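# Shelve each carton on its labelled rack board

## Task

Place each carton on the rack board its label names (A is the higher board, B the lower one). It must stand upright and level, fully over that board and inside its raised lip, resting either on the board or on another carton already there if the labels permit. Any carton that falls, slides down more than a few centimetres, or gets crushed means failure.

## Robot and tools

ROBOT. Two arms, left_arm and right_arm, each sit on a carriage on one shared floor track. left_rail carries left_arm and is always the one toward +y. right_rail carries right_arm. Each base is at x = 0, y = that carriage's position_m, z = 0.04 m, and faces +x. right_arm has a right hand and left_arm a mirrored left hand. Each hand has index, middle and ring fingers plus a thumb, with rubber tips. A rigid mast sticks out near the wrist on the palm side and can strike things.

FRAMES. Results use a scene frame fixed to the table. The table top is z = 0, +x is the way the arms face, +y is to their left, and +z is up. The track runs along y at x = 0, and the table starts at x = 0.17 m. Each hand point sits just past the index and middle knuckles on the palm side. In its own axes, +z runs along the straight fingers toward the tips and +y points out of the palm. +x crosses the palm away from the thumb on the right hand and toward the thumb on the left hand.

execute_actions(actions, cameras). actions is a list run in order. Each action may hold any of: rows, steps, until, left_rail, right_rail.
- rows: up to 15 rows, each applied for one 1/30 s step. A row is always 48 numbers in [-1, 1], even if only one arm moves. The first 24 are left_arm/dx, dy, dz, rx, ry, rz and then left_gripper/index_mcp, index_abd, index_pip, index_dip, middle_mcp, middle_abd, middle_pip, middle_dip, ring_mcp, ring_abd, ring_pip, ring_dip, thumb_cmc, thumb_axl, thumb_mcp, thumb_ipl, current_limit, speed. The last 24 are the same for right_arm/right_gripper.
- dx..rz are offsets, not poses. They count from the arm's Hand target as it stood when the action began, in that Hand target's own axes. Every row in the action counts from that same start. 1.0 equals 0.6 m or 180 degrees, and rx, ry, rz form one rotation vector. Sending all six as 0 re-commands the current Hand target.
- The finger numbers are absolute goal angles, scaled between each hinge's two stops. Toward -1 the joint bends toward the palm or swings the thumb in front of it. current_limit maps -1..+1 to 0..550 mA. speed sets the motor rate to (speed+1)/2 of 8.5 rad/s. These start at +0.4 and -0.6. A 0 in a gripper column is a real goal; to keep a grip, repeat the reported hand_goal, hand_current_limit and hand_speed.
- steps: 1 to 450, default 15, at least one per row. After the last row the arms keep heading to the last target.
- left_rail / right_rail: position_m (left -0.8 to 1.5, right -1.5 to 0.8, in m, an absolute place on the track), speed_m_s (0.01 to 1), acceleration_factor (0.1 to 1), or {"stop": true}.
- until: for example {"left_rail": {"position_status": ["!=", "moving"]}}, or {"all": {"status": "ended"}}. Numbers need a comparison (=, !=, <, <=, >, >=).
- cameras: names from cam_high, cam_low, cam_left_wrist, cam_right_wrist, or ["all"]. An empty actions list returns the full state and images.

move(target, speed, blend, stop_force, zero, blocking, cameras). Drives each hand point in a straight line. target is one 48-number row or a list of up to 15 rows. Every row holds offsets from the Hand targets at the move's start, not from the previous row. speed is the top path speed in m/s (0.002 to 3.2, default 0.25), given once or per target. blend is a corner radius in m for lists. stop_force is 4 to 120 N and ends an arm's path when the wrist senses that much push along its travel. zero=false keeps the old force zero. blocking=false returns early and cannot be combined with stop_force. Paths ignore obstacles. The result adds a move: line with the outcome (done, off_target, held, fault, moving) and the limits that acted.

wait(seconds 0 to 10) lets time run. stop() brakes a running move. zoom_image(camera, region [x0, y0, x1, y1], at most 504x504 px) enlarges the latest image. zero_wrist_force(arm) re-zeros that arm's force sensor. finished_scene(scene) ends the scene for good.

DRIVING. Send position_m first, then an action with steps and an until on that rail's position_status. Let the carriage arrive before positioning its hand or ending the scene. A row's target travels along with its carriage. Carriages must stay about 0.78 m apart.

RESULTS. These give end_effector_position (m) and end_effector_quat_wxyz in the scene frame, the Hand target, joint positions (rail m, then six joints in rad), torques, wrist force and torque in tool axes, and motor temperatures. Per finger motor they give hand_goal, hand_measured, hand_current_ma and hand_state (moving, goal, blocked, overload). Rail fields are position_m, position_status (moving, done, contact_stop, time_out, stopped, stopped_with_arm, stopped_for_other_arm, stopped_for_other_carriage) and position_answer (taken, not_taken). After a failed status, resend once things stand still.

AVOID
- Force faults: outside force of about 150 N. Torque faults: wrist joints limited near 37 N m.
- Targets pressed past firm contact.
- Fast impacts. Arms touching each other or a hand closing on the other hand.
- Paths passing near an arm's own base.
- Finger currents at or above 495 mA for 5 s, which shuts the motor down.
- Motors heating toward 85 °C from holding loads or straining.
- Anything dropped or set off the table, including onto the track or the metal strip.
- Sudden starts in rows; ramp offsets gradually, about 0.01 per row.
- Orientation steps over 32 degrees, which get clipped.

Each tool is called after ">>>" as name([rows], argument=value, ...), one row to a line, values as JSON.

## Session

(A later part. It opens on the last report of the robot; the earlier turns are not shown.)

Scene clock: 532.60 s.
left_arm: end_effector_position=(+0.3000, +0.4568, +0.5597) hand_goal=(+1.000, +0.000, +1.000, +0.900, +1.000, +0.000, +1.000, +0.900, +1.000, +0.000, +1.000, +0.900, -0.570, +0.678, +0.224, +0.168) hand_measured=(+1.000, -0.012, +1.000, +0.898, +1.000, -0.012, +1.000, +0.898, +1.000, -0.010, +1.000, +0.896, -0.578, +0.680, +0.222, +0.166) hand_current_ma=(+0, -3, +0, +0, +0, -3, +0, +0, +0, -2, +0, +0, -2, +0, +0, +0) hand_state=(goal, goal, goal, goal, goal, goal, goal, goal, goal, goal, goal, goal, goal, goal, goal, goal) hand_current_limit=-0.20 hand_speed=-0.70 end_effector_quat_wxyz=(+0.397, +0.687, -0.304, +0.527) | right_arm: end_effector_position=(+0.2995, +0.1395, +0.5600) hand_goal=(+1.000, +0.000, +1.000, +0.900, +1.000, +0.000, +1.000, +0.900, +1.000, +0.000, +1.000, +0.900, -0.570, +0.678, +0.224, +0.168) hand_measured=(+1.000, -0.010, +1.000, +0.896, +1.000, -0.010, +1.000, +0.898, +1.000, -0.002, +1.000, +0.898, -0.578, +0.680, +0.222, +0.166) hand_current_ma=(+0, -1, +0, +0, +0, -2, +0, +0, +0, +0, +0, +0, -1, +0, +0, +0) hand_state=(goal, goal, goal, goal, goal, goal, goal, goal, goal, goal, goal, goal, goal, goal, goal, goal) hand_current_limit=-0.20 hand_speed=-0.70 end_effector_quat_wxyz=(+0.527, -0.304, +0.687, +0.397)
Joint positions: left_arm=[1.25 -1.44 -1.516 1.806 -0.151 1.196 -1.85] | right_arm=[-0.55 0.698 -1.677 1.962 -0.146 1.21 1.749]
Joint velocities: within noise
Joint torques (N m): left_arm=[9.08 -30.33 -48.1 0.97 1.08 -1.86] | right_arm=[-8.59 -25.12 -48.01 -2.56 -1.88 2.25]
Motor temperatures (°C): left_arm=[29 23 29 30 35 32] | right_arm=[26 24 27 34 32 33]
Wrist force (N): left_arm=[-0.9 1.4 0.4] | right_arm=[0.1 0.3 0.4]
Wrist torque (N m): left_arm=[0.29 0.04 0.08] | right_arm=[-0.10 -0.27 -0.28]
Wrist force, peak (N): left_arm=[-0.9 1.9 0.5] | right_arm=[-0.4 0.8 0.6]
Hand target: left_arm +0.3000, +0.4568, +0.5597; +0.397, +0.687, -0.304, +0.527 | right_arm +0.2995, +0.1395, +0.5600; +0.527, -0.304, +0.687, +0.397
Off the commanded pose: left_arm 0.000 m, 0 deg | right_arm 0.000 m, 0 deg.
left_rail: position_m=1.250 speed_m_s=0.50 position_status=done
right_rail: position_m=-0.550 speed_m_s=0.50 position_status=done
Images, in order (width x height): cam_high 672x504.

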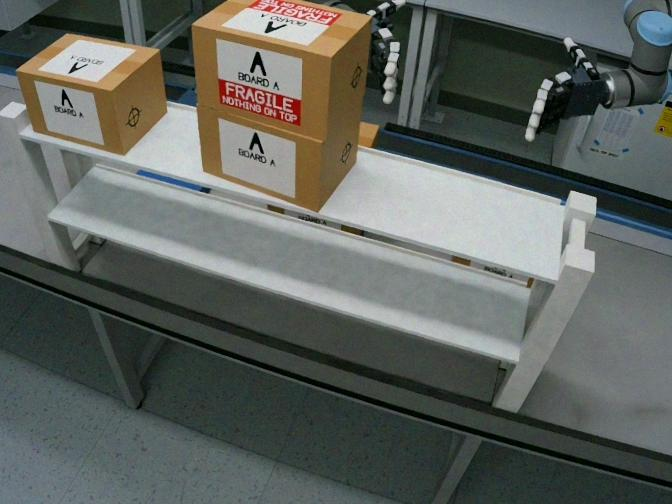

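>>> execute_actions(actions=[], cameras=["cam_high"])

>>> zoom_image(camera="cam_high", region=[170, 120, 420, 300])

Scene clock: 536.87 s.
left_arm: end_effector_position=(+0.3000, +0.4568, +0.5597) hand_goal=(+1.000, +0.000, +1.000, +0.900, +1.000, +0.000, +1.000, +0.900, +1.000, +0.000, +1.000, +0.900, -0.570, +0.678, +0.224, +0.168) hand_measured=(+1.000, -0.012, +1.000, +0.898, +1.000, -0.012, +1.000, +0.898, +1.000, -0.010, +1.000, +0.896, -0.578, +0.680, +0.222, +0.166) hand_current_ma=(+0, -3, +0, +0, +0, -3, +0, +0, +0, -2, +0, +0, -2, +0, +0, +0) hand_state=(goal, goal, goal, goal, goal, goal, goal, goal, goal, goal, goal, goal, goal, goal, goal, goal) hand_current_limit=-0.20 hand_speed=-0.70 end_effector_quat_wxyz=(+0.397, +0.687, -0.304, +0.527) | right_arm: end_effector_position=(+0.2995, +0.1395, +0.5600) hand_goal=(+1.000, +0.000, +1.000, +0.900, +1.000, +0.000, +1.000, +0.900, +1.000, +0.000, +1.000, +0.900, -0.570, +0.678, +0.224, +0.168) hand_measured=(+1.000, -0.010, +1.000, +0.896, +1.000, -0.010, +1.000, +0.898, +1.000, -0.002, +1.000, +0.898, -0.578, +0.680, +0.222, +0.166) hand_current_ma=(+0, -1, +0, +0, +0, -2, +0, +0, +0, +0, +0, +0, -1, +0, +0, +0) hand_state=(goal, goal, goal, goal, goal, goal, goal, goal, goal, goal, goal, goal, goal, goal, goal, goal) hand_current_limit=-0.20 hand_speed=-0.70 end_effector_quat_wxyz=(+0.527, -0.304, +0.687, +0.397)
Joint positions: left_arm=[1.25 -1.44 -1.516 1.806 -0.151 1.196 -1.85] | right_arm=[-0.55 0.698 -1.677 1.962 -0.146 1.21 1.749]
Joint velocities: within noise
Joint torques (N m): left_arm=[9.36 -31.56 -48.41 0.91 1.14 -1.97] | right_arm=[-9.78 -25.76 -48.04 -2.39 -1.89 1.9]
Motor temperatures (°C): left_arm=[29 23 29 30 35 32] | right_arm=[26 24 27 34 32 33]
Wrist force (N): left_arm=[-0.9 1.5 0.4] | right_arm=[-0.1 0.7 0.1]
Wrist torque (N m): left_arm=[0.33 0.05 0.08] | right_arm=[-0.02 -0.22 -0.29]
Wrist force, peak (N): left_arm=[-1.2 1.7 0.6] | right_arm=[0.4 1.0 0.1]
Hand target: left_arm +0.3000, +0.4568, +0.5597; +0.397, +0.687, -0.304, +0.527 | right_arm +0.2995, +0.1395, +0.5600; +0.527, -0.304, +0.687, +0.397
Off the commanded pose: left_arm 0.000 m, 0 deg | right_arm 0.000 m, 0 deg.
left_rail: position_m=1.250 speed_m_s=0.50 position_status=done
right_rail: position_m=-0.550 speed_m_s=0.50 position_status=done
Images, in order (width x height): cam_high 672x504.

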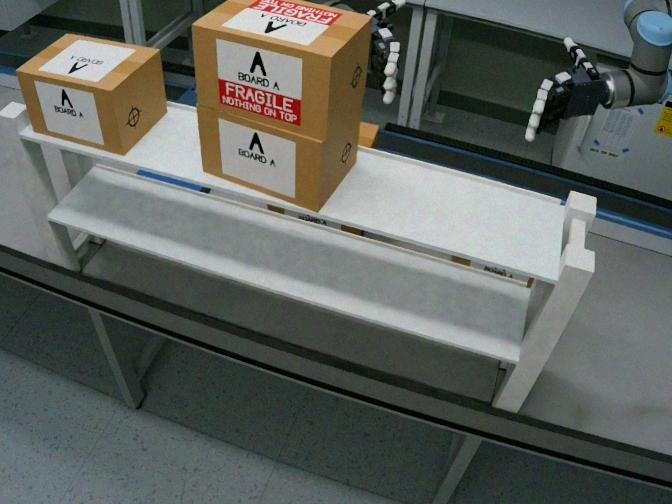

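Scaled by 2.016 from the camera's 672x504 image, which has a finer 960x720 frame.

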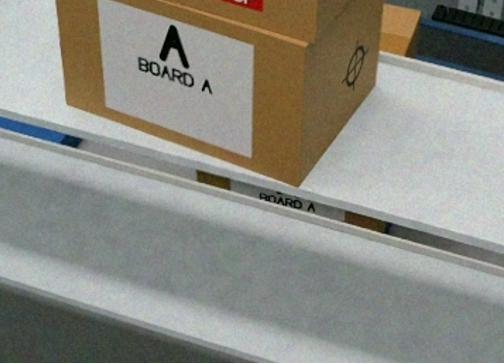

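>>> execute_actions(actions=[], cameras=["cam_right_wrist", "cam_left_wrist", "cam_low"])

Scene clock: 541.77 s.
left_arm: end_effector_position=(+0.3000, +0.4568, +0.5597) hand_goal=(+1.000, +0.000, +1.000, +0.900, +1.000, +0.000, +1.000, +0.900, +1.000, +0.000, +1.000, +0.900, -0.570, +0.678, +0.224, +0.168) hand_measured=(+1.000, -0.012, +1.000, +0.898, +1.000, -0.012, +1.000, +0.898, +1.000, -0.010, +1.000, +0.896, -0.578, +0.680, +0.222, +0.166) hand_current_ma=(+0, -3, +0, +0, +0, -3, +0, +0, +0, -2, +0, +0, -2, +0, +0, +0) hand_state=(goal, goal, goal, goal, goal, goal, goal, goal, goal, goal, goal, goal, goal, goal, goal, goal) hand_current_limit=-0.20 hand_speed=-0.70 end_effector_quat_wxyz=(+0.397, +0.687, -0.304, +0.527) | right_arm: end_effector_position=(+0.2995, +0.1395, +0.5600) hand_goal=(+1.000, +0.000, +1.000, +0.900, +1.000, +0.000, +1.000, +0.900, +1.000, +0.000, +1.000, +0.900, -0.570, +0.678, +0.224, +0.168) hand_measured=(+1.000, -0.010, +1.000, +0.896, +1.000, -0.010, +1.000, +0.898, +1.000, -0.002, +1.000, +0.898, -0.578, +0.680, +0.222, +0.166) hand_current_ma=(+0, -1, +0, +0, +0, -2, +0, +0, +0, +0, +0, +0, -1, +0, +0, +0) hand_state=(goal, goal, goal, goal, goal, goal, goal, goal, goal, goal, goal, goal, goal, goal, goal, goal) hand_current_limit=-0.20 hand_speed=-0.70 end_effector_quat_wxyz=(+0.527, -0.304, +0.687, +0.397)
Joint positions: left_arm=[1.25 -1.44 -1.516 1.806 -0.151 1.196 -1.85] | right_arm=[-0.55 0.698 -1.677 1.962 -0.146 1.21 1.749]
Joint velocities: within noise
Joint torques (N m): left_arm=[8.96 -31.52 -48.47 0.99 1.13 -1.49] | right_arm=[-10.14 -25.28 -48.09 -2.51 -1.95 1.53]
Motor temperatures (°C): left_arm=[29 23 29 30 35 32] | right_arm=[26 24 27 34 32 33]
Wrist force (N): left_arm=[-0.8 1.6 0.5] | right_arm=[0.5 0.7 0.0]
Wrist torque (N m): left_arm=[0.32 0.03 0.09] | right_arm=[-0.02 -0.30 -0.23]
Wrist force, peak (N): left_arm=[-1.2 1.8 0.6] | right_arm=[0.1 1.0 -0.6]
Hand target: left_arm +0.3000, +0.4568, +0.5597; +0.397, +0.687, -0.304, +0.527 | right_arm +0.2995, +0.1395, +0.5600; +0.527, -0.304, +0.687, +0.397
Off the commanded pose: left_arm 0.000 m, 0 deg | right_arm 0.000 m, 0 deg.
left_rail: position_m=1.250 speed_m_s=0.50 position_status=done
right_rail: position_m=-0.550 speed_m_s=0.50 position_status=done
Images, in order (width x height): cam_low 672x504, cam_left_wrist 672x504, cam_right_wrist 672x504.

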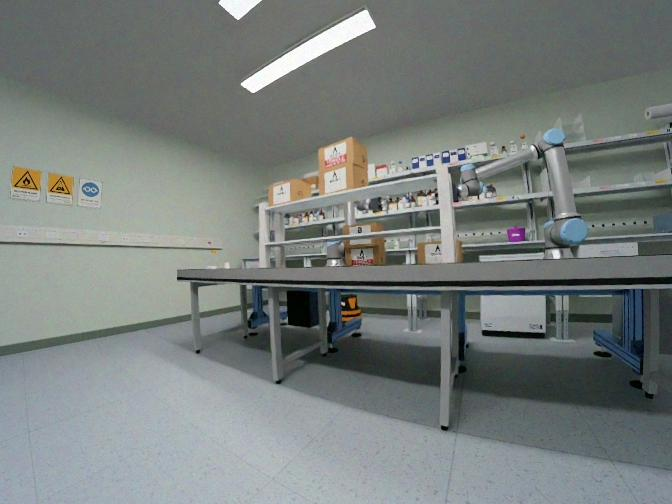

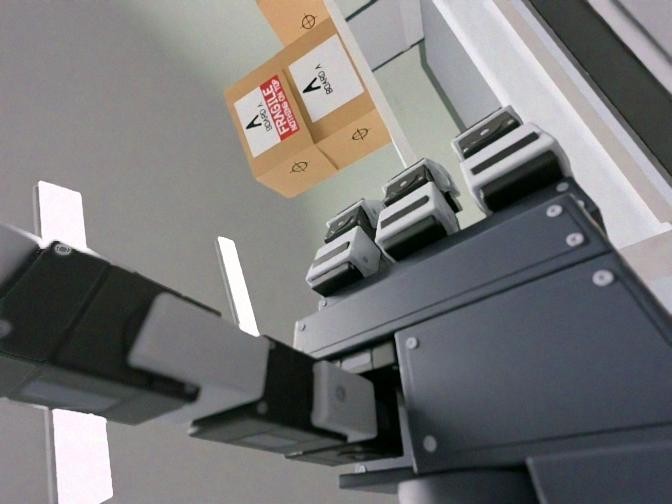

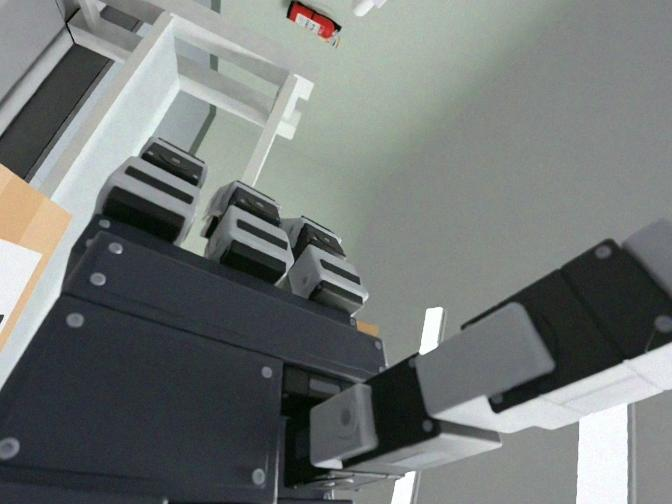

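>>> zoom_image(camera="cam_left_wrist", region=[210, 0, 420, 200])

Scaled by 2.400 from the camera's 672x504 image, which has a finer 960x720 frame.

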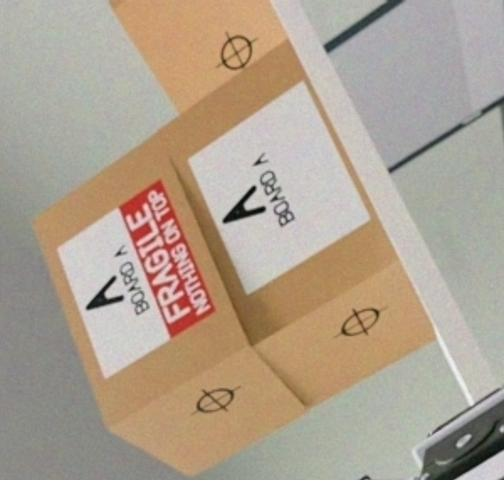

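>>> move(target=[0.1256,0.0291,-0.0168,0,0,0,1,0,1,0.9,1,0,1,0.9,1,0,1,0.9,-0.571,0.678,0.2247,0.1676,-0.2,-0.7,-0.1256,-0.2209,-0.4498,0,0,0,1,0,1,0.9,1,0,1,0.9,1,0,1,0.9,-0.571,0.678,0.2247,0.1676,-0.2,-0.7], speed=0.25)

>>> execute_actions([
  {"left_rail":{"position_m":1.0},"steps":120,"until":{"left_rail":{"position_status":["!=","moving"]}}},
], cameras=["cam_right_wrist","cam_left_wrist"])

Scene clock: 547.80 s.
left_arm: end_effector_position=(+0.3000, +0.4569, +0.6377) hand_goal=(+1.000, +0.000, +1.000, +0.900, +1.000, +0.000, +1.000, +0.900, +1.000, +0.000, +1.000, +0.900, -0.570, +0.678, +0.224, +0.168) hand_measured=(+1.000, -0.012, +1.000, +0.898, +1.000, -0.012, +1.000, +0.898, +1.000, -0.010, +1.000, +0.896, -0.578, +0.680, +0.222, +0.166) hand_current_ma=(+0, -3, +0, +0, +0, -3, +0, +0, +0, -2, +0, +0, -2, +0, +0, +0) hand_state=(goal, goal, goal, goal, goal, goal, goal, goal, goal, goal, goal, goal, goal, goal, goal, goal) hand_current_limit=-0.20 hand_speed=-0.70 end_effector_quat_wxyz=(+0.397, +0.687, -0.304, +0.527) | right_arm: end_effector_position=(+0.2996, -0.1605, +0.6380) hand_goal=(+1.000, +0.000, +1.000, +0.900, +1.000, +0.000, +1.000, +0.900, +1.000, +0.000, +1.000, +0.900, -0.570, +0.678, +0.224, +0.168) hand_measured=(+1.000, -0.010, +1.000, +0.896, +1.000, -0.010, +1.000, +0.898, +1.000, -0.002, +1.000, +0.898, -0.578, +0.680, +0.222, +0.166) hand_current_ma=(+0, -1, +0, +0, +0, -1, +0, +0, +0, +0, +0, +0, -1, +0, +0, +0) hand_state=(goal, goal, goal, goal, goal, goal, goal, goal, goal, goal, goal, goal, goal, goal, goal, goal) hand_current_limit=-0.20 hand_speed=-0.70 end_effector_quat_wxyz=(+0.527, -0.304, +0.687, +0.397)
Joint positions: left_arm=[1.25 -1.44 -1.544 1.695 -0.012 1.196 -1.85] | right_arm=[-0.55 -0.175 -2.098 2.116 0.361 0.357 1.442]
Joint torques (N m): left_arm=[9.72 -54.35 -49.67 1.66 1.09 -2.34] | right_arm=[-13.52 15.07 -49.9 2.95 -4.29 -3.09]
Wrist force (N): left_arm=[-0.9 1.5 0.2] | right_arm=[0.2 0.0 0.1]
Wrist torque (N m): left_arm=[0.33 0.03 0.09] | right_arm=[-0.11 -0.29 -0.14]
Wrist force, peak (N): left_arm=[-2.1 1.3 0.7] | right_arm=[0.2 1.2 2.0]
Hand target: left_arm +0.3000, +0.4569, +0.6377; +0.397, +0.687, -0.304, +0.527 | right_arm +0.2996, -0.1605, +0.6380; +0.527, -0.304, +0.687, +0.397
Off the commanded pose: left_arm 0.000 m, 0 deg | right_arm 0.000 m, 0 deg.
left_rail: position_m=1.250 speed_m_s=0.50 position_status=done
right_rail: position_m=-0.550 speed_m_s=0.50 position_status=done
move: done

Scene clock: 549.13 s.
left_arm: end_effector_position=(+0.3000, +0.2069, +0.6377) hand_goal=(+1.000, +0.000, +1.000, +0.900, +1.000, +0.000, +1.000, +0.900, +1.000, +0.000, +1.000, +0.900, -0.570, +0.678, +0.224, +0.168) hand_measured=(+1.000, -0.012, +1.000, +0.898, +1.000, -0.012, +1.000, +0.898, +1.000, -0.010, +1.000, +0.896, -0.578, +0.680, +0.222, +0.166) hand_current_ma=(+0, -3, +0, +0, +0, -3, +0, +0, +0, -2, +0, +0, -2, +0, +0, +0) hand_state=(goal, goal, goal, goal, goal, goal, goal, goal, goal, goal, goal, goal, goal, goal, goal, goal) hand_current_limit=-0.20 hand_speed=-0.70 end_effector_quat_wxyz=(+0.397, +0.687, -0.304, +0.527) | right_arm: end_effector_position=(+0.2996, -0.1605, +0.6380) hand_goal=(+1.000, +0.000, +1.000, +0.900, +1.000, +0.000, +1.000, +0.900, +1.000, +0.000, +1.000, +0.900, -0.570, +0.678, +0.224, +0.168) hand_measured=(+1.000, -0.010, +1.000, +0.896, +1.000, -0.010, +1.000, +0.898, +1.000, -0.002, +1.000, +0.898, -0.578, +0.680, +0.222, +0.166) hand_current_ma=(+0, -1, +0, +0, +0, -1, +0, +0, +0, +0, +0, +0, -1, +0, +0, +0) hand_state=(goal, goal, goal, goal, goal, goal, goal, goal, goal, goal, goal, goal, goal, goal, goal, goal) hand_current_limit=-0.20 hand_speed=-0.70 end_effector_quat_wxyz=(+0.527, -0.304, +0.687, +0.397)
Joint positions: left_arm=[1 -1.44 -1.544 1.695 -0.012 1.196 -1.85] | right_arm=[-0.55 -0.175 -2.098 2.115 0.361 0.357 1.442]
Joint torques (N m): left_arm=[1.82 -36.82 -44.14 -2.08 1.36 -2.42] | right_arm=[-14.66 15.21 -50.53 2.99 -4.3 -2.89]
Wrist force (N): left_arm=[-1.2 1.2 0.2] | right_arm=[0.0 0.0 -0.2]
Wrist torque (N m): left_arm=[0.30 0.07 0.07] | right_arm=[-0.08 -0.25 -0.15]
Wrist force, peak (N): left_arm=[-1.0 2.5 1.3] | right_arm=[0.1 0.8 0.1]
Hand target: left_arm +0.3000, +0.2069, +0.6377; +0.397, +0.687, -0.304, +0.527 | right_arm +0.2996, -0.1605, +0.6380; +0.527, -0.304, +0.687, +0.397
Off the commanded pose: left_arm 0.000 m, 0 deg | right_arm 0.000 m, 0 deg.
left_rail: position_m=1.000 speed_m_s=0.50 position_status=done
right_rail: position_m=-0.550 speed_m_s=0.50 position_status=done
Images, in order (width x height): cam_left_wrist 672x504, cam_right_wrist 672x504.

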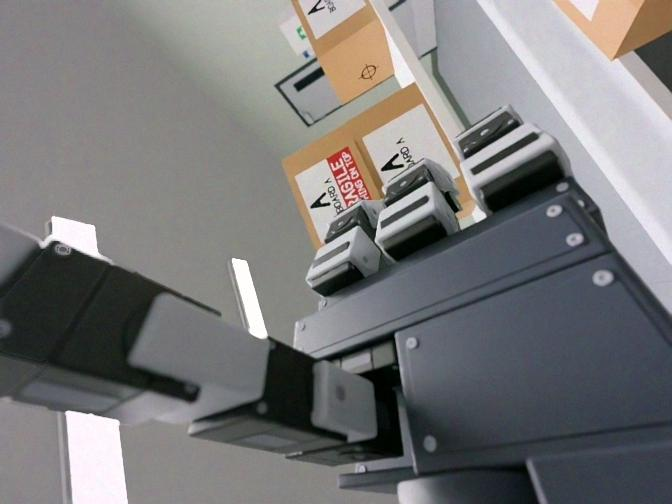

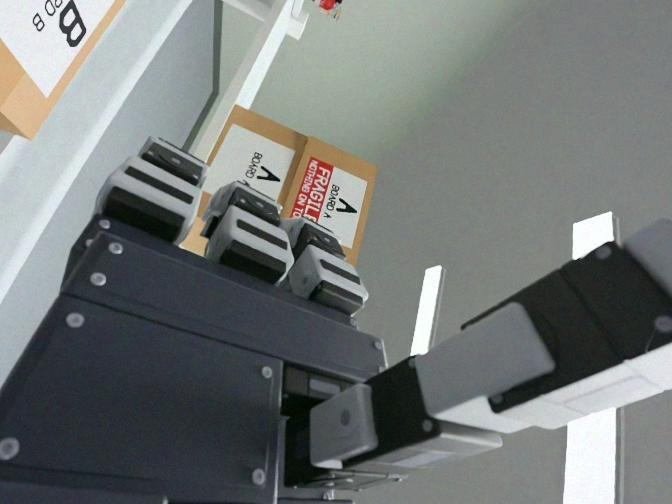

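>>> move(target=[0.1382,-0.4467,0.2579,0,0,0,1,0,1,0.7,1,0,1,0.7,1,0,1,0.7,-0.571,0.678,0.2247,0.1676,-0.2,-0.7,-0.1382,-0.4467,0.2579,0,0,0,1,0,1,0.7,1,0,1,0.7,1,0,1,0.7,-0.571,0.678,0.2247,0.1676,-0.2,-0.7], speed=0.18, cameras=["cam_high","cam_left_wrist","cam_right_wrist"])

Scene clock: 553.10 s.
left_arm: end_effector_position=(+0.6203, +0.2069, +0.6378) hand_goal=(+1.000, +0.000, +1.000, +0.700, +1.000, +0.000, +1.000, +0.700, +1.000, +0.000, +1.000, +0.700, -0.570, +0.678, +0.224, +0.168) hand_measured=(+1.000, -0.012, +1.000, +0.702, +1.000, -0.012, +1.000, +0.702, +1.000, -0.010, +1.000, +0.704, -0.578, +0.680, +0.222, +0.166) hand_current_ma=(+0, -3, +0, +0, +0, -3, +0, +0, +0, -2, +0, +0, -2, +0, +0, +0) hand_state=(goal, goal, goal, goal, goal, goal, goal, goal, goal, goal, goal, goal, goal, goal, goal, goal) hand_current_limit=-0.20 hand_speed=-0.70 end_effector_quat_wxyz=(+0.397, +0.687, -0.304, +0.527) | right_arm: end_effector_position=(+0.6199, -0.1605, +0.6381) hand_goal=(+1.000, +0.000, +1.000, +0.700, +1.000, +0.000, +1.000, +0.700, +1.000, +0.000, +1.000, +0.700, -0.570, +0.678, +0.224, +0.168) hand_measured=(+1.000, -0.010, +1.000, +0.704, +1.000, -0.010, +1.000, +0.702, +1.000, -0.002, +1.000, +0.702, -0.578, +0.680, +0.222, +0.166) hand_current_ma=(+0, -1, +0, +0, +0, -1, +0, +0, +0, +0, +0, +0, -1, +0, +0, +0) hand_state=(goal, goal, goal, goal, goal, goal, goal, goal, goal, goal, goal, goal, goal, goal, goal, goal) hand_current_limit=-0.20 hand_speed=-0.70 end_effector_quat_wxyz=(+0.527, -0.304, +0.687, +0.397)
Joint positions: left_arm=[1 -0.984 -1.226 1.313 0.042 1.648 -1.789] | right_arm=[-0.55 -0.073 -1.529 1.686 0.142 0.454 1.528]
Joint torques (N m): left_arm=[14.14 -57.28 -51.68 1.47 2.53 2.61] | right_arm=[11.34 -32.96 -49.23 2.46 2.94 3.24]
Wrist force (N): left_arm=[-0.9 1.2 0.2] | right_arm=[0.3 0.5 0.0]
Wrist torque (N m): left_arm=[0.28 0.03 -0.20] | right_arm=[-0.05 -0.30 -0.30]
Wrist force, peak (N): left_arm=[-2.0 3.2 -0.6] | right_arm=[-0.2 1.4 -0.7]
Hand target: left_arm +0.6204, +0.2069, +0.6378; +0.397, +0.687, -0.304, +0.527 | right_arm +0.6200, -0.1605, +0.6381; +0.527, -0.304, +0.687, +0.397
Off the commanded pose: left_arm 0.000 m, 0 deg | right_arm 0.000 m, 0 deg.
left_rail: position_m=1.000 speed_m_s=0.50 position_status=done
right_rail: position_m=-0.550 speed_m_s=0.50 position_status=done
move: done
Images, in order (width x height): cam_high 672x504, cam_left_wrist 672x504, cam_right_wrist 672x504.

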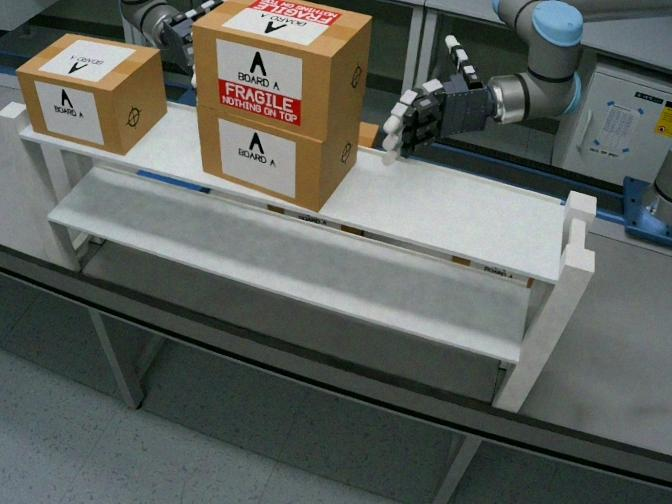

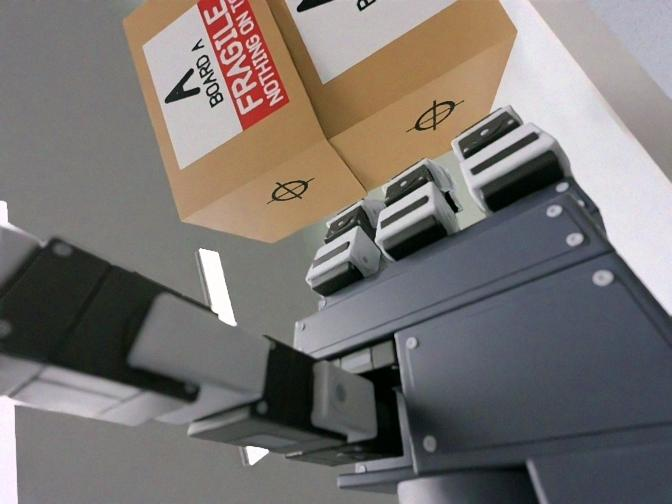

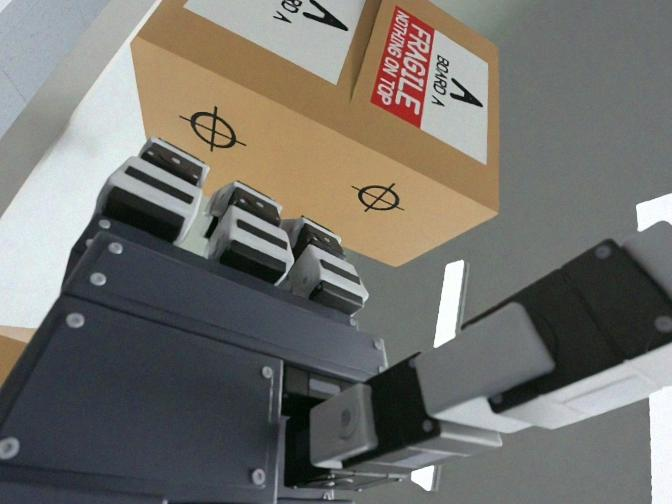

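>>> move(target=[0,0.05,0.0866,0,0,0,1,0,1,0.7,1,0,1,0.7,1,0,1,0.7,-0.571,0.678,0.2247,0.1676,-0.2,-0.7,0,0.05,0.0866,0,0,0,1,0,1,0.7,1,0,1,0.7,1,0,1,0.7,-0.571,0.678,0.2247,0.1676,-0.2,-0.7], speed=0.015, stop_force=5, cameras=["cam_high","cam_left_wrist","cam_right_wrist"])

Scene clock: 559.73 s.
left_arm: end_effector_position=(+0.6204, +0.1531, +0.6378) hand_goal=(+1.000, +0.000, +1.000, +0.700, +1.000, +0.000, +1.000, +0.700, +1.000, +0.000, +1.000, +0.700, -0.570, +0.678, +0.224, +0.168) hand_measured=(+1.000, -0.012, +1.000, +0.702, +1.000, -0.008, +1.000, +0.706, +1.000, -0.006, +1.000, +0.720, -0.578, +0.680, +0.222, +0.166) hand_current_ma=(+0, -3, +0, +0, +0, -2, +0, +1, +0, -1, +0, +11, -2, +0, +0, +0) hand_state=(goal, goal, goal, goal, goal, goal, goal, goal, goal, goal, goal, blocked, goal, goal, goal, goal) hand_current_limit=-0.20 hand_speed=-0.70 end_effector_quat_wxyz=(+0.397, +0.687, -0.304, +0.527) | right_arm: end_effector_position=(+0.6200, -0.1077, +0.6381) hand_goal=(+1.000, +0.000, +1.000, +0.700, +1.000, +0.000, +1.000, +0.700, +1.000, +0.000, +1.000, +0.700, -0.570, +0.678, +0.224, +0.168) hand_measured=(+1.000, -0.002, +1.000, +0.724, +1.000, -0.004, +1.000, +0.704, +1.000, -0.002, +1.000, +0.702, -0.578, +0.680, +0.222, +0.166) hand_current_ma=(+0, +0, +0, +10, +0, +0, +0, +0, +0, +0, +0, +0, -1, +0, +0, +0) hand_state=(goal, goal, goal, blocked, goal, goal, goal, goal, goal, goal, goal, goal, goal, goal, goal, goal) hand_current_limit=-0.20 hand_speed=-0.70 end_effector_quat_wxyz=(+0.527, -0.304, +0.687, +0.397)
Joint positions: left_arm=[1 -1.021 -1.16 1.221 0.069 1.612 -1.793] | right_arm=[-0.55 0.021 -1.514 1.667 0.099 0.544 1.582]
Joint torques (N m): left_arm=[13.24 -86.5 -34.01 -5.93 1.69 1.75] | right_arm=[-15.05 -57.44 -32.55 1.35 -4.21 -2.4]
Wrist force (N): left_arm=[-1.1 1.2 -1.5] | right_arm=[-0.2 0.1 -1.5]
Wrist torque (N m): left_arm=[0.57 -0.11 -0.25] | right_arm=[0.16 -0.29 -0.33]
Wrist force, peak (N): left_arm=[-0.7 1.6 -8.2] | right_arm=[-0.5 -1.1 -5.8]
Hand target: left_arm +0.6204, +0.1531, +0.6378; +0.397, +0.687, -0.304, +0.527 (not the last commanded pose) | right_arm +0.6200, -0.1077, +0.6381; +0.527, -0.304, +0.687, +0.397 (not the last commanded pose)
Off the commanded pose: left_arm 0.006 m, 0 deg | right_arm 0.007 m, 0 deg.
left_rail: position_m=1.000 speed_m_s=0.50 position_status=done
right_rail: position_m=-0.550 speed_m_s=0.50 position_status=done
move: contact (left_arm, right_arm)
Images, in order (width x height): cam_high 672x504, cam_left_wrist 672x504, cam_right_wrist 672x504.

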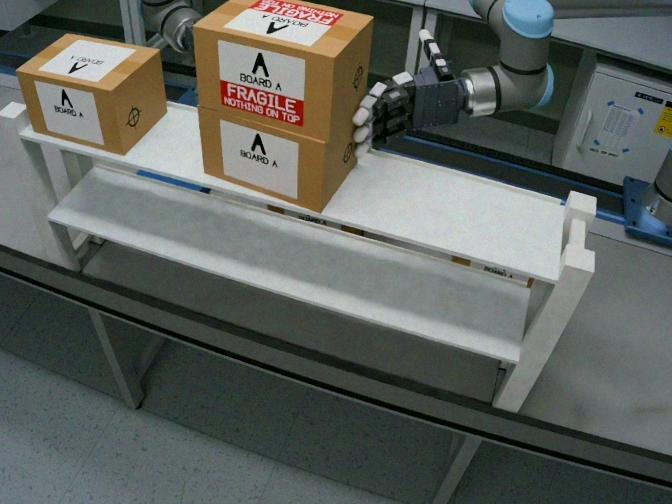

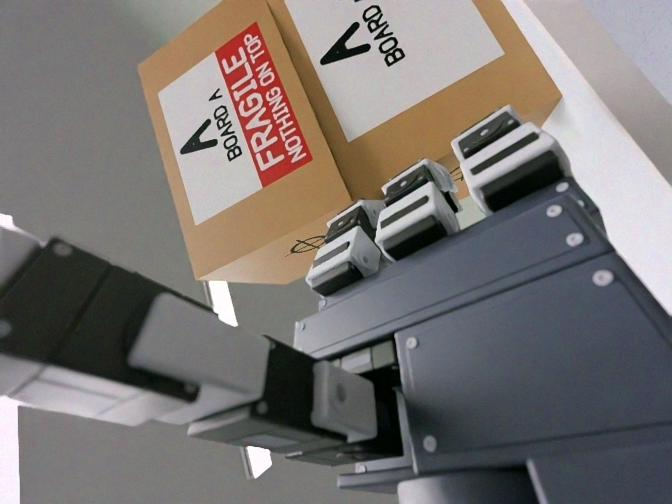

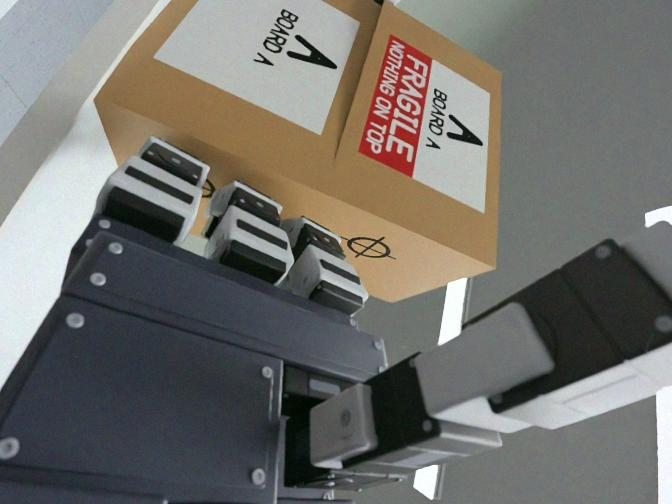

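>>> execute_actions([
  {"rows":[[0,0,0,0,0,0,1,0,1,0.4,1,0,1,0.4,1,0,1,0.4,-0.571,0.678,0.2247,0.1676,-0.2,-0.7,0,0,0,0,0,0,1,0,1,0.4,1,0,1,0.4,1,0,1,0.4,-0.571,0.678,0.2247,0.1676,-0.2,-0.7]],"steps":40},
])

>>> move(target=[0.00483,0.00229,0.00137,0,0,0,1,0,1,0.4,1,0,1,0.4,1,0,1,0.4,-0.571,0.678,0.2247,0.1676,-0.2,-0.7,-0.00483,0.00229,0.00137,0,0,0,1,0,1,0.4,1,0,1,0.4,1,0,1,0.4,-0.571,0.678,0.2247,0.1676,-0.2,-0.7], speed=0.02)

Scene clock: 562.10 s.
left_arm: end_effector_position=(+0.6204, +0.1531, +0.6378) hand_goal=(+1.000, +0.000, +1.000, +0.400, +1.000, +0.000, +1.000, +0.400, +1.000, +0.000, +1.000, +0.400, -0.570, +0.678, +0.224, +0.168) hand_measured=(+1.002, -0.012, +1.000, +0.614, +1.002, -0.010, +1.000, +0.632, +1.002, -0.010, +1.000, +0.658, -0.578, +0.680, +0.222, +0.166) hand_current_ma=(+0, -4, +0, +220, +0, -3, +0, +220, +0, -2, +0, +220, -2, +0, +0, +0) hand_state=(goal, goal, goal, blocked, goal, goal, goal, blocked, goal, goal, goal, blocked, goal, goal, goal, goal) hand_current_limit=-0.20 hand_speed=-0.70 end_effector_quat_wxyz=(+0.397, +0.687, -0.304, +0.527) | right_arm: end_effector_position=(+0.6200, -0.1077, +0.6381) hand_goal=(+1.000, +0.000, +1.000, +0.400, +1.000, +0.000, +1.000, +0.400, +1.000, +0.000, +1.000, +0.400, -0.570, +0.678, +0.224, +0.168) hand_measured=(+1.002, -0.004, +1.000, +0.682, +1.002, -0.004, +1.000, +0.652, +1.002, -0.002, +1.000, +0.622, -0.578, +0.680, +0.222, +0.166) hand_current_ma=(+0, +0, +0, +220, +0, +0, +0, +220, +0, +0, +0, +220, -1, +0, +0, +0) hand_state=(goal, goal, goal, blocked, goal, goal, goal, blocked, goal, goal, goal, blocked, goal, goal, goal, goal) hand_current_limit=-0.20 hand_speed=-0.70 end_effector_quat_wxyz=(+0.527, -0.304, +0.687, +0.397)
Joint positions: left_arm=[1 -1.021 -1.16 1.221 0.069 1.612 -1.793] | right_arm=[-0.55 0.021 -1.514 1.667 0.099 0.544 1.582]
Joint torques (N m): left_arm=[-38.35 -61.62 -55.3 -6.18 1.74 1.6] | right_arm=[31.57 -58.37 -35.46 1.39 -4.17 -2.53]
Wrist force (N): left_arm=[-1.8 -12.0 -17.9] | right_arm=[0.3 -13.7 -18.1]
Wrist torque (N m): left_arm=[3.99 -0.70 -0.18] | right_arm=[3.95 0.01 -0.82]
Wrist force, peak (N): left_arm=[-2.1 -12.3 -17.9] | right_arm=[0.1 -13.8 -18.4]
Hand target: left_arm +0.6204, +0.1531, +0.6378; +0.397, +0.687, -0.304, +0.527 | right_arm +0.6200, -0.1077, +0.6381; +0.527, -0.304, +0.687, +0.397
Off the commanded pose: left_arm 0.000 m, 0 deg | right_arm 0.000 m, 0 deg.
left_rail: position_m=1.000 speed_m_s=0.50 position_status=done
right_rail: position_m=-0.550 speed_m_s=0.50 position_status=done

Scene clock: 562.83 s.
left_arm: end_effector_position=(+0.6204, +0.1518, +0.6408) hand_goal=(+1.000, +0.000, +1.000, +0.400, +1.000, +0.000, +1.000, +0.400, +1.000, +0.000, +1.000, +0.400, -0.570, +0.678, +0.224, +0.168) hand_measured=(+1.002, -0.038, +1.002, +0.614, +1.002, -0.036, +1.002, +0.632, +1.002, -0.034, +1.002, +0.658, -0.578, +0.680, +0.222, +0.166) hand_current_ma=(+0, -25, +0, +220, +0, -23, +0, +220, +0, -22, +0, +220, -2, +0, +0, +0) hand_state=(goal, blocked, goal, blocked, goal, blocked, goal, blocked, goal, blocked, goal, blocked, goal, goal, goal, goal) hand_current_limit=-0.20 hand_speed=-0.70 end_effector_quat_wxyz=(+0.397, +0.687, -0.304, +0.527) | right_arm: end_effector_position=(+0.6200, -0.1063, +0.6411) hand_goal=(+1.000, +0.000, +1.000, +0.400, +1.000, +0.000, +1.000, +0.400, +1.000, +0.000, +1.000, +0.400, -0.570, +0.678, +0.224, +0.168) hand_measured=(+1.002, -0.032, +1.002, +0.682, +1.002, -0.034, +1.002, +0.652, +1.002, -0.032, +1.002, +0.622, -0.578, +0.680, +0.222, +0.166) hand_current_ma=(+0, -14, +0, +220, +0, -15, +0, +220, +0, -12, +0, +220, -1, +0, +0, +0) hand_state=(goal, blocked, goal, blocked, goal, blocked, goal, blocked, goal, blocked, goal, blocked, goal, goal, goal, goal) hand_current_limit=-0.20 hand_speed=-0.70 end_effector_quat_wxyz=(+0.527, -0.304, +0.687, +0.397)
Joint positions: left_arm=[1 -1.022 -1.158 1.213 0.074 1.611 -1.793] | right_arm=[-0.55 0.024 -1.514 1.662 0.103 0.547 1.583]
Joint torques (N m): left_arm=[-51.39 -55.03 -61.6 -4.52 4.29 -1.58] | right_arm=[45.87 -63.04 -54.3 1.29 -5.26 3.13]
Wrist force (N): left_arm=[-5.9 -22.5 -34.8] | right_arm=[4.4 -24.6 -35.3]
Wrist torque (N m): left_arm=[7.24 -1.56 -0.47] | right_arm=[7.47 0.90 -0.52]
Wrist force, peak (N): left_arm=[-5.9 -22.5 -34.8] | right_arm=[4.4 -24.6 -35.3]
Hand target: left_arm +0.6204, +0.1517, +0.6408; +0.397, +0.687, -0.304, +0.527 | right_arm +0.6199, -0.1063, +0.6411; +0.527, -0.304, +0.687, +0.397
Off the commanded pose: left_arm 0.000 m, 0 deg | right_arm 0.000 m, 0 deg.
left_rail: position_m=1.000 speed_m_s=0.50 position_status=done
right_rail: position_m=-0.550 speed_m_s=0.50 position_status=done
move: done

>>> move(target=[-0.00539,0.01743,-0.01006,0,0,0,1,0,1,0.4,1,0,1,0.4,1,0,1,0.4,-0.571,0.678,0.2247,0.1676,-0.2,-0.7,-0.00539,-0.01743,0.01006,0,0,0,1,0,1,0.4,1,0,1,0.4,1,0,1,0.4,-0.571,0.678,0.2247,0.1676,-0.2,-0.7], speed=0.012, cameras=["cam_high","cam_right_wrist"])

>>> zoom_image(camera="cam_high", region=[170, 120, 420, 300])

Scene clock: 564.97 s.
left_arm: end_effector_position=(+0.6079, +0.1517, +0.6408) hand_goal=(+1.000, +0.000, +1.000, +0.400, +1.000, +0.000, +1.000, +0.400, +1.000, +0.000, +1.000, +0.400, -0.570, +0.678, +0.224, +0.168) hand_measured=(+1.002, -0.040, +1.002, +0.630, +1.002, -0.038, +1.002, +0.632, +1.002, -0.034, +1.002, +0.650, -0.578, +0.680, +0.222, +0.166) hand_current_ma=(+0, -27, +0, +220, +0, -25, +0, +220, +0, -22, +0, +219, -2, +0, +0, +0) hand_state=(goal, blocked, goal, blocked, goal, blocked, goal, blocked, goal, blocked, goal, blocked, goal, goal, goal, goal) hand_current_limit=-0.20 hand_speed=-0.70 end_effector_quat_wxyz=(+0.397, +0.687, -0.304, +0.527) | right_arm: end_effector_position=(+0.6324, -0.1063, +0.6411) hand_goal=(+1.000, +0.000, +1.000, +0.400, +1.000, +0.000, +1.000, +0.400, +1.000, +0.000, +1.000, +0.400, -0.570, +0.678, +0.224, +0.168) hand_measured=(+1.002, -0.034, +1.002, +0.666, +1.002, -0.036, +1.002, +0.652, +1.004, -0.032, +1.002, +0.622, -0.578, +0.680, +0.222, +0.166) hand_current_ma=(+0, -14, +0, +220, +0, -15, +0, +220, +0, -13, +0, +220, -1, +0, +0, +0) hand_state=(goal, blocked, goal, blocked, goal, blocked, goal, blocked, goal, blocked, goal, blocked, goal, goal, goal, goal) hand_current_limit=-0.20 hand_speed=-0.70 end_effector_quat_wxyz=(+0.527, -0.304, +0.687, +0.397)
Joint positions: left_arm=[1 -1.035 -1.173 1.235 0.068 1.597 -1.795] | right_arm=[-0.55 0.023 -1.494 1.64 0.105 0.546 1.582]
Joint torques (N m): left_arm=[-45.53 -75.98 -43.77 -13.38 3.33 -1.64] | right_arm=[12.6 -37.11 -51.99 1.16 -13.59 -2.57]
Wrist force (N): left_arm=[-6.2 -17.6 -31.8] | right_arm=[1.3 -18.6 -31.0]
Wrist torque (N m): left_arm=[6.45 -0.57 -0.48] | right_arm=[6.26 1.55 -0.72]
Wrist force, peak (N): left_arm=[-4.0 -24.0 -37.6] | right_arm=[2.7 -22.4 -38.0]
Hand target: left_arm +0.6079, +0.1517, +0.6408; +0.397, +0.687, -0.304, +0.527 | right_arm +0.6324, -0.1063, +0.6411; +0.527, -0.304, +0.687, +0.397
Off the commanded pose: left_arm 0.000 m, 0 deg | right_arm 0.000 m, 0 deg.
left_rail: position_m=1.000 speed_m_s=0.50 position_status=done
right_rail: position_m=-0.550 speed_m_s=0.50 position_status=done
move: done
Images, in order (width x height): cam_high 672x504, cam_right_wrist 672x504.

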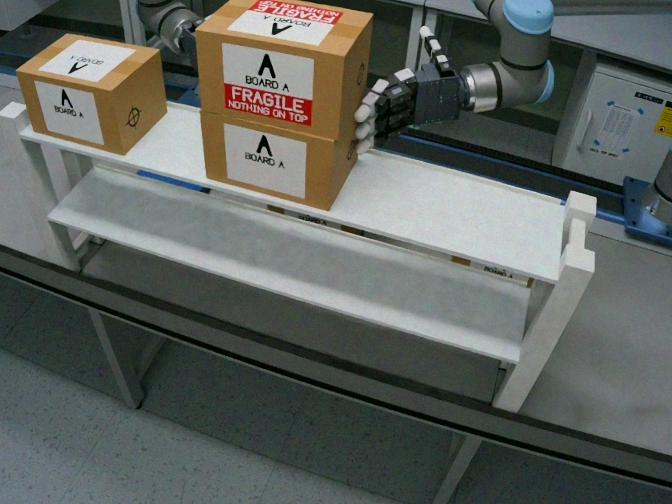

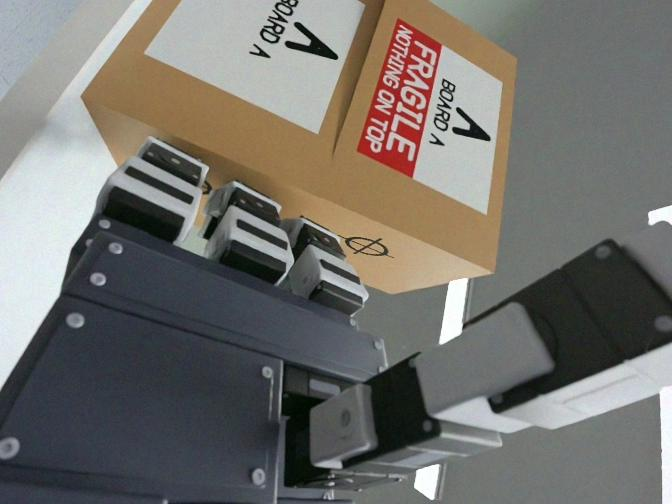

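Scaled by 2.016 from the camera's 672x504 image, which has a finer 960x720 frame.

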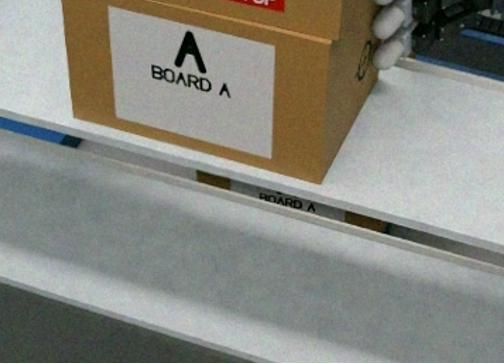

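>>> move([
  [-0.00483,-0.00112,0.00065,0,0,0,1,0,1,0.4,1,0,1,0.4,1,0,1,0.4,-0.571,0.678,0.2247,0.1676,-0.2,-0.7,0.00483,-0.00112,0.00065,0,0,0,1,0,1,0.4,1,0,1,0.4,1,0,1,0.4,-0.571,0.678,0.2247,0.1676,-0.2,-0.7],
  [-0.00483,-0.00112,0.00065,0,0,0,1,0,1,0.9,1,0,1,0.9,1,0,1,0.9,-0.571,0.678,0.2247,0.1676,-0.2,-0.7,0.00483,-0.00112,0.00065,0,0,0,1,0,1,0.9,1,0,1,0.9,1,0,1,0.9,-0.571,0.678,0.2247,0.1676,-0.2,-0.7],
  [-0.00483,-0.01779,-0.02822,0,0,0,1,0,1,0.9,1,0,1,0.9,1,0,1,0.9,-0.571,0.678,0.2247,0.1676,-0.2,-0.7,0.00483,-0.01779,-0.02822,0,0,0,1,0,1,0.9,1,0,1,0.9,1,0,1,0.9,-0.571,0.678,0.2247,0.1676,-0.2,-0.7],
  [-0.0738,0.2053,-0.157,0,0,0,1,0,1,0.9,1,0,1,0.9,1,0,1,0.9,-0.571,0.678,0.2247,0.1676,-0.2,-0.7,0.0738,0.2053,-0.157,0,0,0,1,0,1,0.9,1,0,1,0.9,1,0,1,0.9,-0.571,0.678,0.2247,0.1676,-0.2,-0.7],
  [-0.2673,0.3845,-0.2605,0,0,0,1,0,1,0.9,1,0,1,0.9,1,0,1,0.9,-0.571,0.678,0.2247,0.1676,-0.2,-0.7,0.2673,0.3845,-0.2605,0,0,0,1,0,1,0.9,1,0,1,0.9,1,0,1,0.9,-0.571,0.678,0.2247,0.1676,-0.2,-0.7],
], speed=[0.01,0.02,0.04,0.12,0.25], cameras=["cam_high","cam_right_wrist"])

>>> zoom_image(camera="cam_high", region=[170, 120, 420, 300])

Scene clock: 574.07 s.
left_arm: end_effector_position=(+0.2979, +0.1716, +0.5578) hand_goal=(+1.000, +0.000, +1.000, +0.900, +1.000, +0.000, +1.000, +0.900, +1.000, +0.000, +1.000, +0.900, -0.570, +0.678, +0.224, +0.168) hand_measured=(+1.000, -0.012, +1.000, +0.898, +1.000, -0.012, +1.000, +0.898, +1.000, -0.010, +1.000, +0.896, -0.578, +0.680, +0.222, +0.166) hand_current_ma=(+0, -3, +0, +0, +0, -3, +0, +0, +0, -2, +0, +0, -2, +0, +0, +0) hand_state=(goal, goal, goal, goal, goal, goal, goal, goal, goal, goal, goal, goal, goal, goal, goal, goal) hand_current_limit=-0.20 hand_speed=-0.70 end_effector_quat_wxyz=(+0.397, +0.687, -0.304, +0.527) | right_arm: end_effector_position=(+0.3226, -0.1263, +0.5581) hand_goal=(+1.000, +0.000, +1.000, +0.900, +1.000, +0.000, +1.000, +0.900, +1.000, +0.000, +1.000, +0.900, -0.570, +0.678, +0.224, +0.168) hand_measured=(+1.000, -0.002, +1.000, +0.896, +1.000, -0.004, +1.000, +0.898, +1.000, -0.002, +1.000, +0.898, -0.578, +0.680, +0.222, +0.166) hand_current_ma=(+0, +0, +0, +0, +0, +0, +0, +0, +0, +0, +0, +0, -1, +0, +0, +0) hand_state=(goal, goal, goal, goal, goal, goal, goal, goal, goal, goal, goal, goal, goal, goal, goal, goal) hand_current_limit=-0.20 hand_speed=-0.70 end_effector_quat_wxyz=(+0.527, -0.304, +0.687, +0.397)
Joint positions: left_arm=[1 -1.451 -1.463 1.751 -0.149 1.185 -1.852] | right_arm=[-0.55 -0.024 -2.017 2.209 0.081 0.5 1.558]
Joint torques (N m): left_arm=[-17.72 -59.43 -33.29 -5.14 -3.05 -2.53] | right_arm=[-16.4 -16.77 -32.67 1.26 -3.71 -2.81]
Wrist force (N): left_arm=[0.5 1.7 0.4] | right_arm=[1.3 -2.2 0.3]
Wrist torque (N m): left_arm=[0.35 -0.15 0.19] | right_arm=[-0.44 -0.40 -0.06]
Wrist force, peak (N): left_arm=[-0.5 -14.2 -37.0] | right_arm=[-0.4 -17.9 -33.2]
Hand target: left_arm +0.2979, +0.1716, +0.5577; +0.397, +0.687, -0.304, +0.527 | right_arm +0.3225, -0.1263, +0.5580; +0.527, -0.304, +0.687, +0.397
Off the commanded pose: left_arm 0.000 m, 0 deg | right_arm 0.000 m, 0 deg.
left_rail: position_m=1.000 speed_m_s=0.50 position_status=done
right_rail: position_m=-0.550 speed_m_s=0.50 position_status=done
move: done
Images, in order (width x height): cam_high 672x504, cam_right_wrist 672x504.

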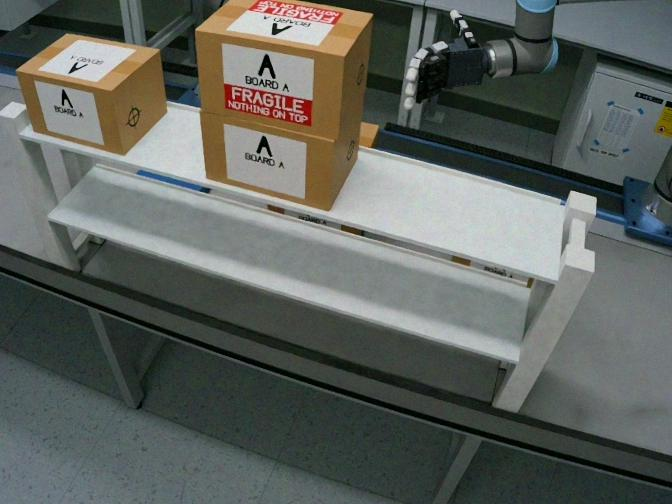

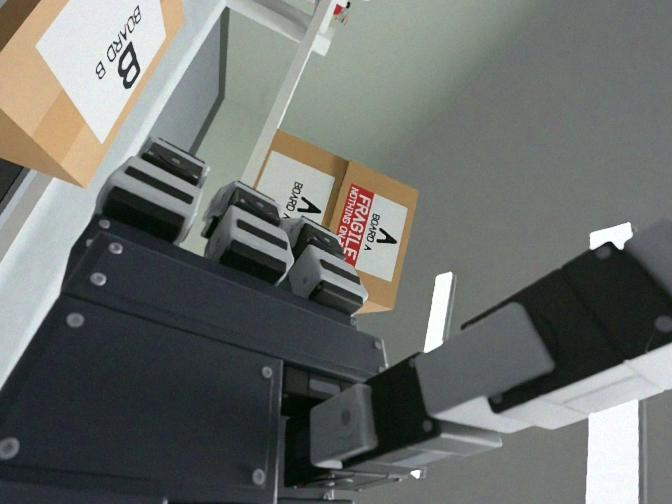

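Scaled by 2.016 from the camera's 672x504 image, which has a finer 960x720 frame.

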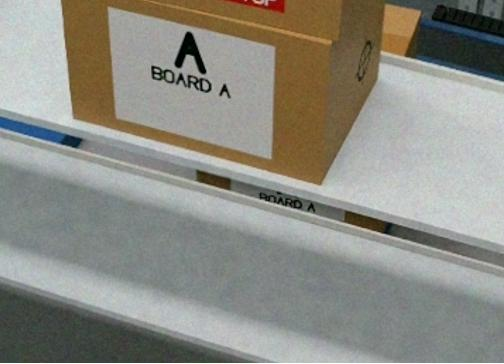

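>>> execute_actions([
  {"left_rail":{"position_m":1.25},"steps":120,"until":{"left_rail":{"position_status":["!=","moving"]}}},
], cameras=["cam_low"])

>>> zoom_image(camera="cam_low", region=[380, 180, 600, 300])

Scene clock: 577.53 s.
left_arm: end_effector_position=(+0.2979, +0.4216, +0.5578) hand_goal=(+1.000, +0.000, +1.000, +0.900, +1.000, +0.000, +1.000, +0.900, +1.000, +0.000, +1.000, +0.900, -0.570, +0.678, +0.224, +0.168) hand_measured=(+1.000, -0.012, +1.000, +0.898, +1.000, -0.012, +1.000, +0.898, +1.000, -0.010, +1.000, +0.896, -0.578, +0.680, +0.222, +0.166) hand_current_ma=(+0, -3, +0, +0, +0, -3, +0, +0, +0, -2, +0, +0, -2, +0, +0, +0) hand_state=(goal, goal, goal, goal, goal, goal, goal, goal, goal, goal, goal, goal, goal, goal, goal, goal) hand_current_limit=-0.20 hand_speed=-0.70 end_effector_quat_wxyz=(+0.397, +0.687, -0.304, +0.527) | right_arm: end_effector_position=(+0.3225, -0.1263, +0.5580) hand_goal=(+1.000, +0.000, +1.000, +0.900, +1.000, +0.000, +1.000, +0.900, +1.000, +0.000, +1.000, +0.900, -0.570, +0.678, +0.224, +0.168) hand_measured=(+1.000, -0.002, +1.000, +0.896, +1.000, -0.004, +1.000, +0.898, +1.000, -0.002, +1.000, +0.898, -0.578, +0.680, +0.222, +0.166) hand_current_ma=(+0, +0, +0, +0, +0, +0, +0, +0, +0, +0, +0, +0, -1, +0, +0, +0) hand_state=(goal, goal, goal, goal, goal, goal, goal, goal, goal, goal, goal, goal, goal, goal, goal, goal) hand_current_limit=-0.20 hand_speed=-0.70 end_effector_quat_wxyz=(+0.527, -0.304, +0.687, +0.397)
Joint positions: left_arm=[1.25 -1.451 -1.463 1.751 -0.149 1.185 -1.852] | right_arm=[-0.55 -0.024 -2.017 2.209 0.081 0.5 1.558]
Joint torques (N m): left_arm=[-0.02 -40.8 -40.1 -1.31 -1.75 -2.29] | right_arm=[-13.61 -16.89 -31.98 1.41 -3.96 -3.07]
Wrist force (N): left_arm=[0.4 1.7 0.5] | right_arm=[1.3 -1.9 0.0]
Wrist torque (N m): left_arm=[0.35 -0.13 0.17] | right_arm=[-0.37 -0.40 -0.06]
Wrist force, peak (N): left_arm=[0.6 2.4 1.5] | right_arm=[1.8 -2.9 0.4]
Hand target: left_arm +0.2979, +0.4216, +0.5577; +0.397, +0.687, -0.304, +0.527 | right_arm +0.3225, -0.1263, +0.5580; +0.527, -0.304, +0.687, +0.397
Off the commanded pose: left_arm 0.000 m, 0 deg | right_arm 0.000 m, 0 deg.
left_rail: position_m=1.250 speed_m_s=0.50 position_status=done
right_rail: position_m=-0.550 speed_m_s=0.50 position_status=done
Images, in order (width x height): cam_low 672x504.

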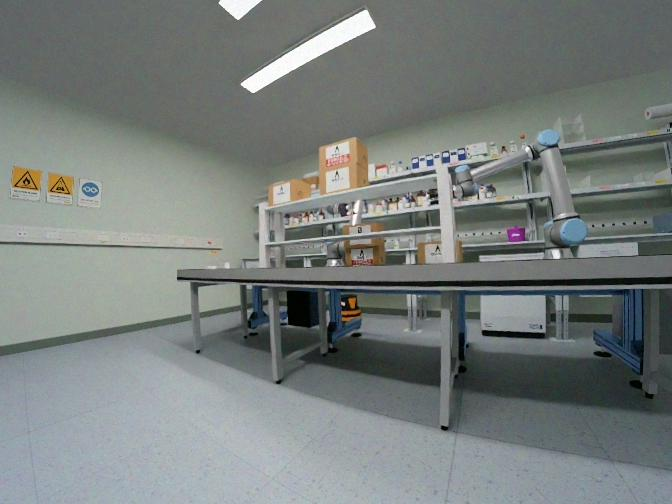

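Scaled by 2.291 from the camera's 672x504 image, which has a finer 960x720 frame.

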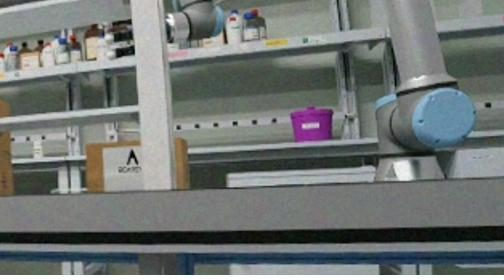

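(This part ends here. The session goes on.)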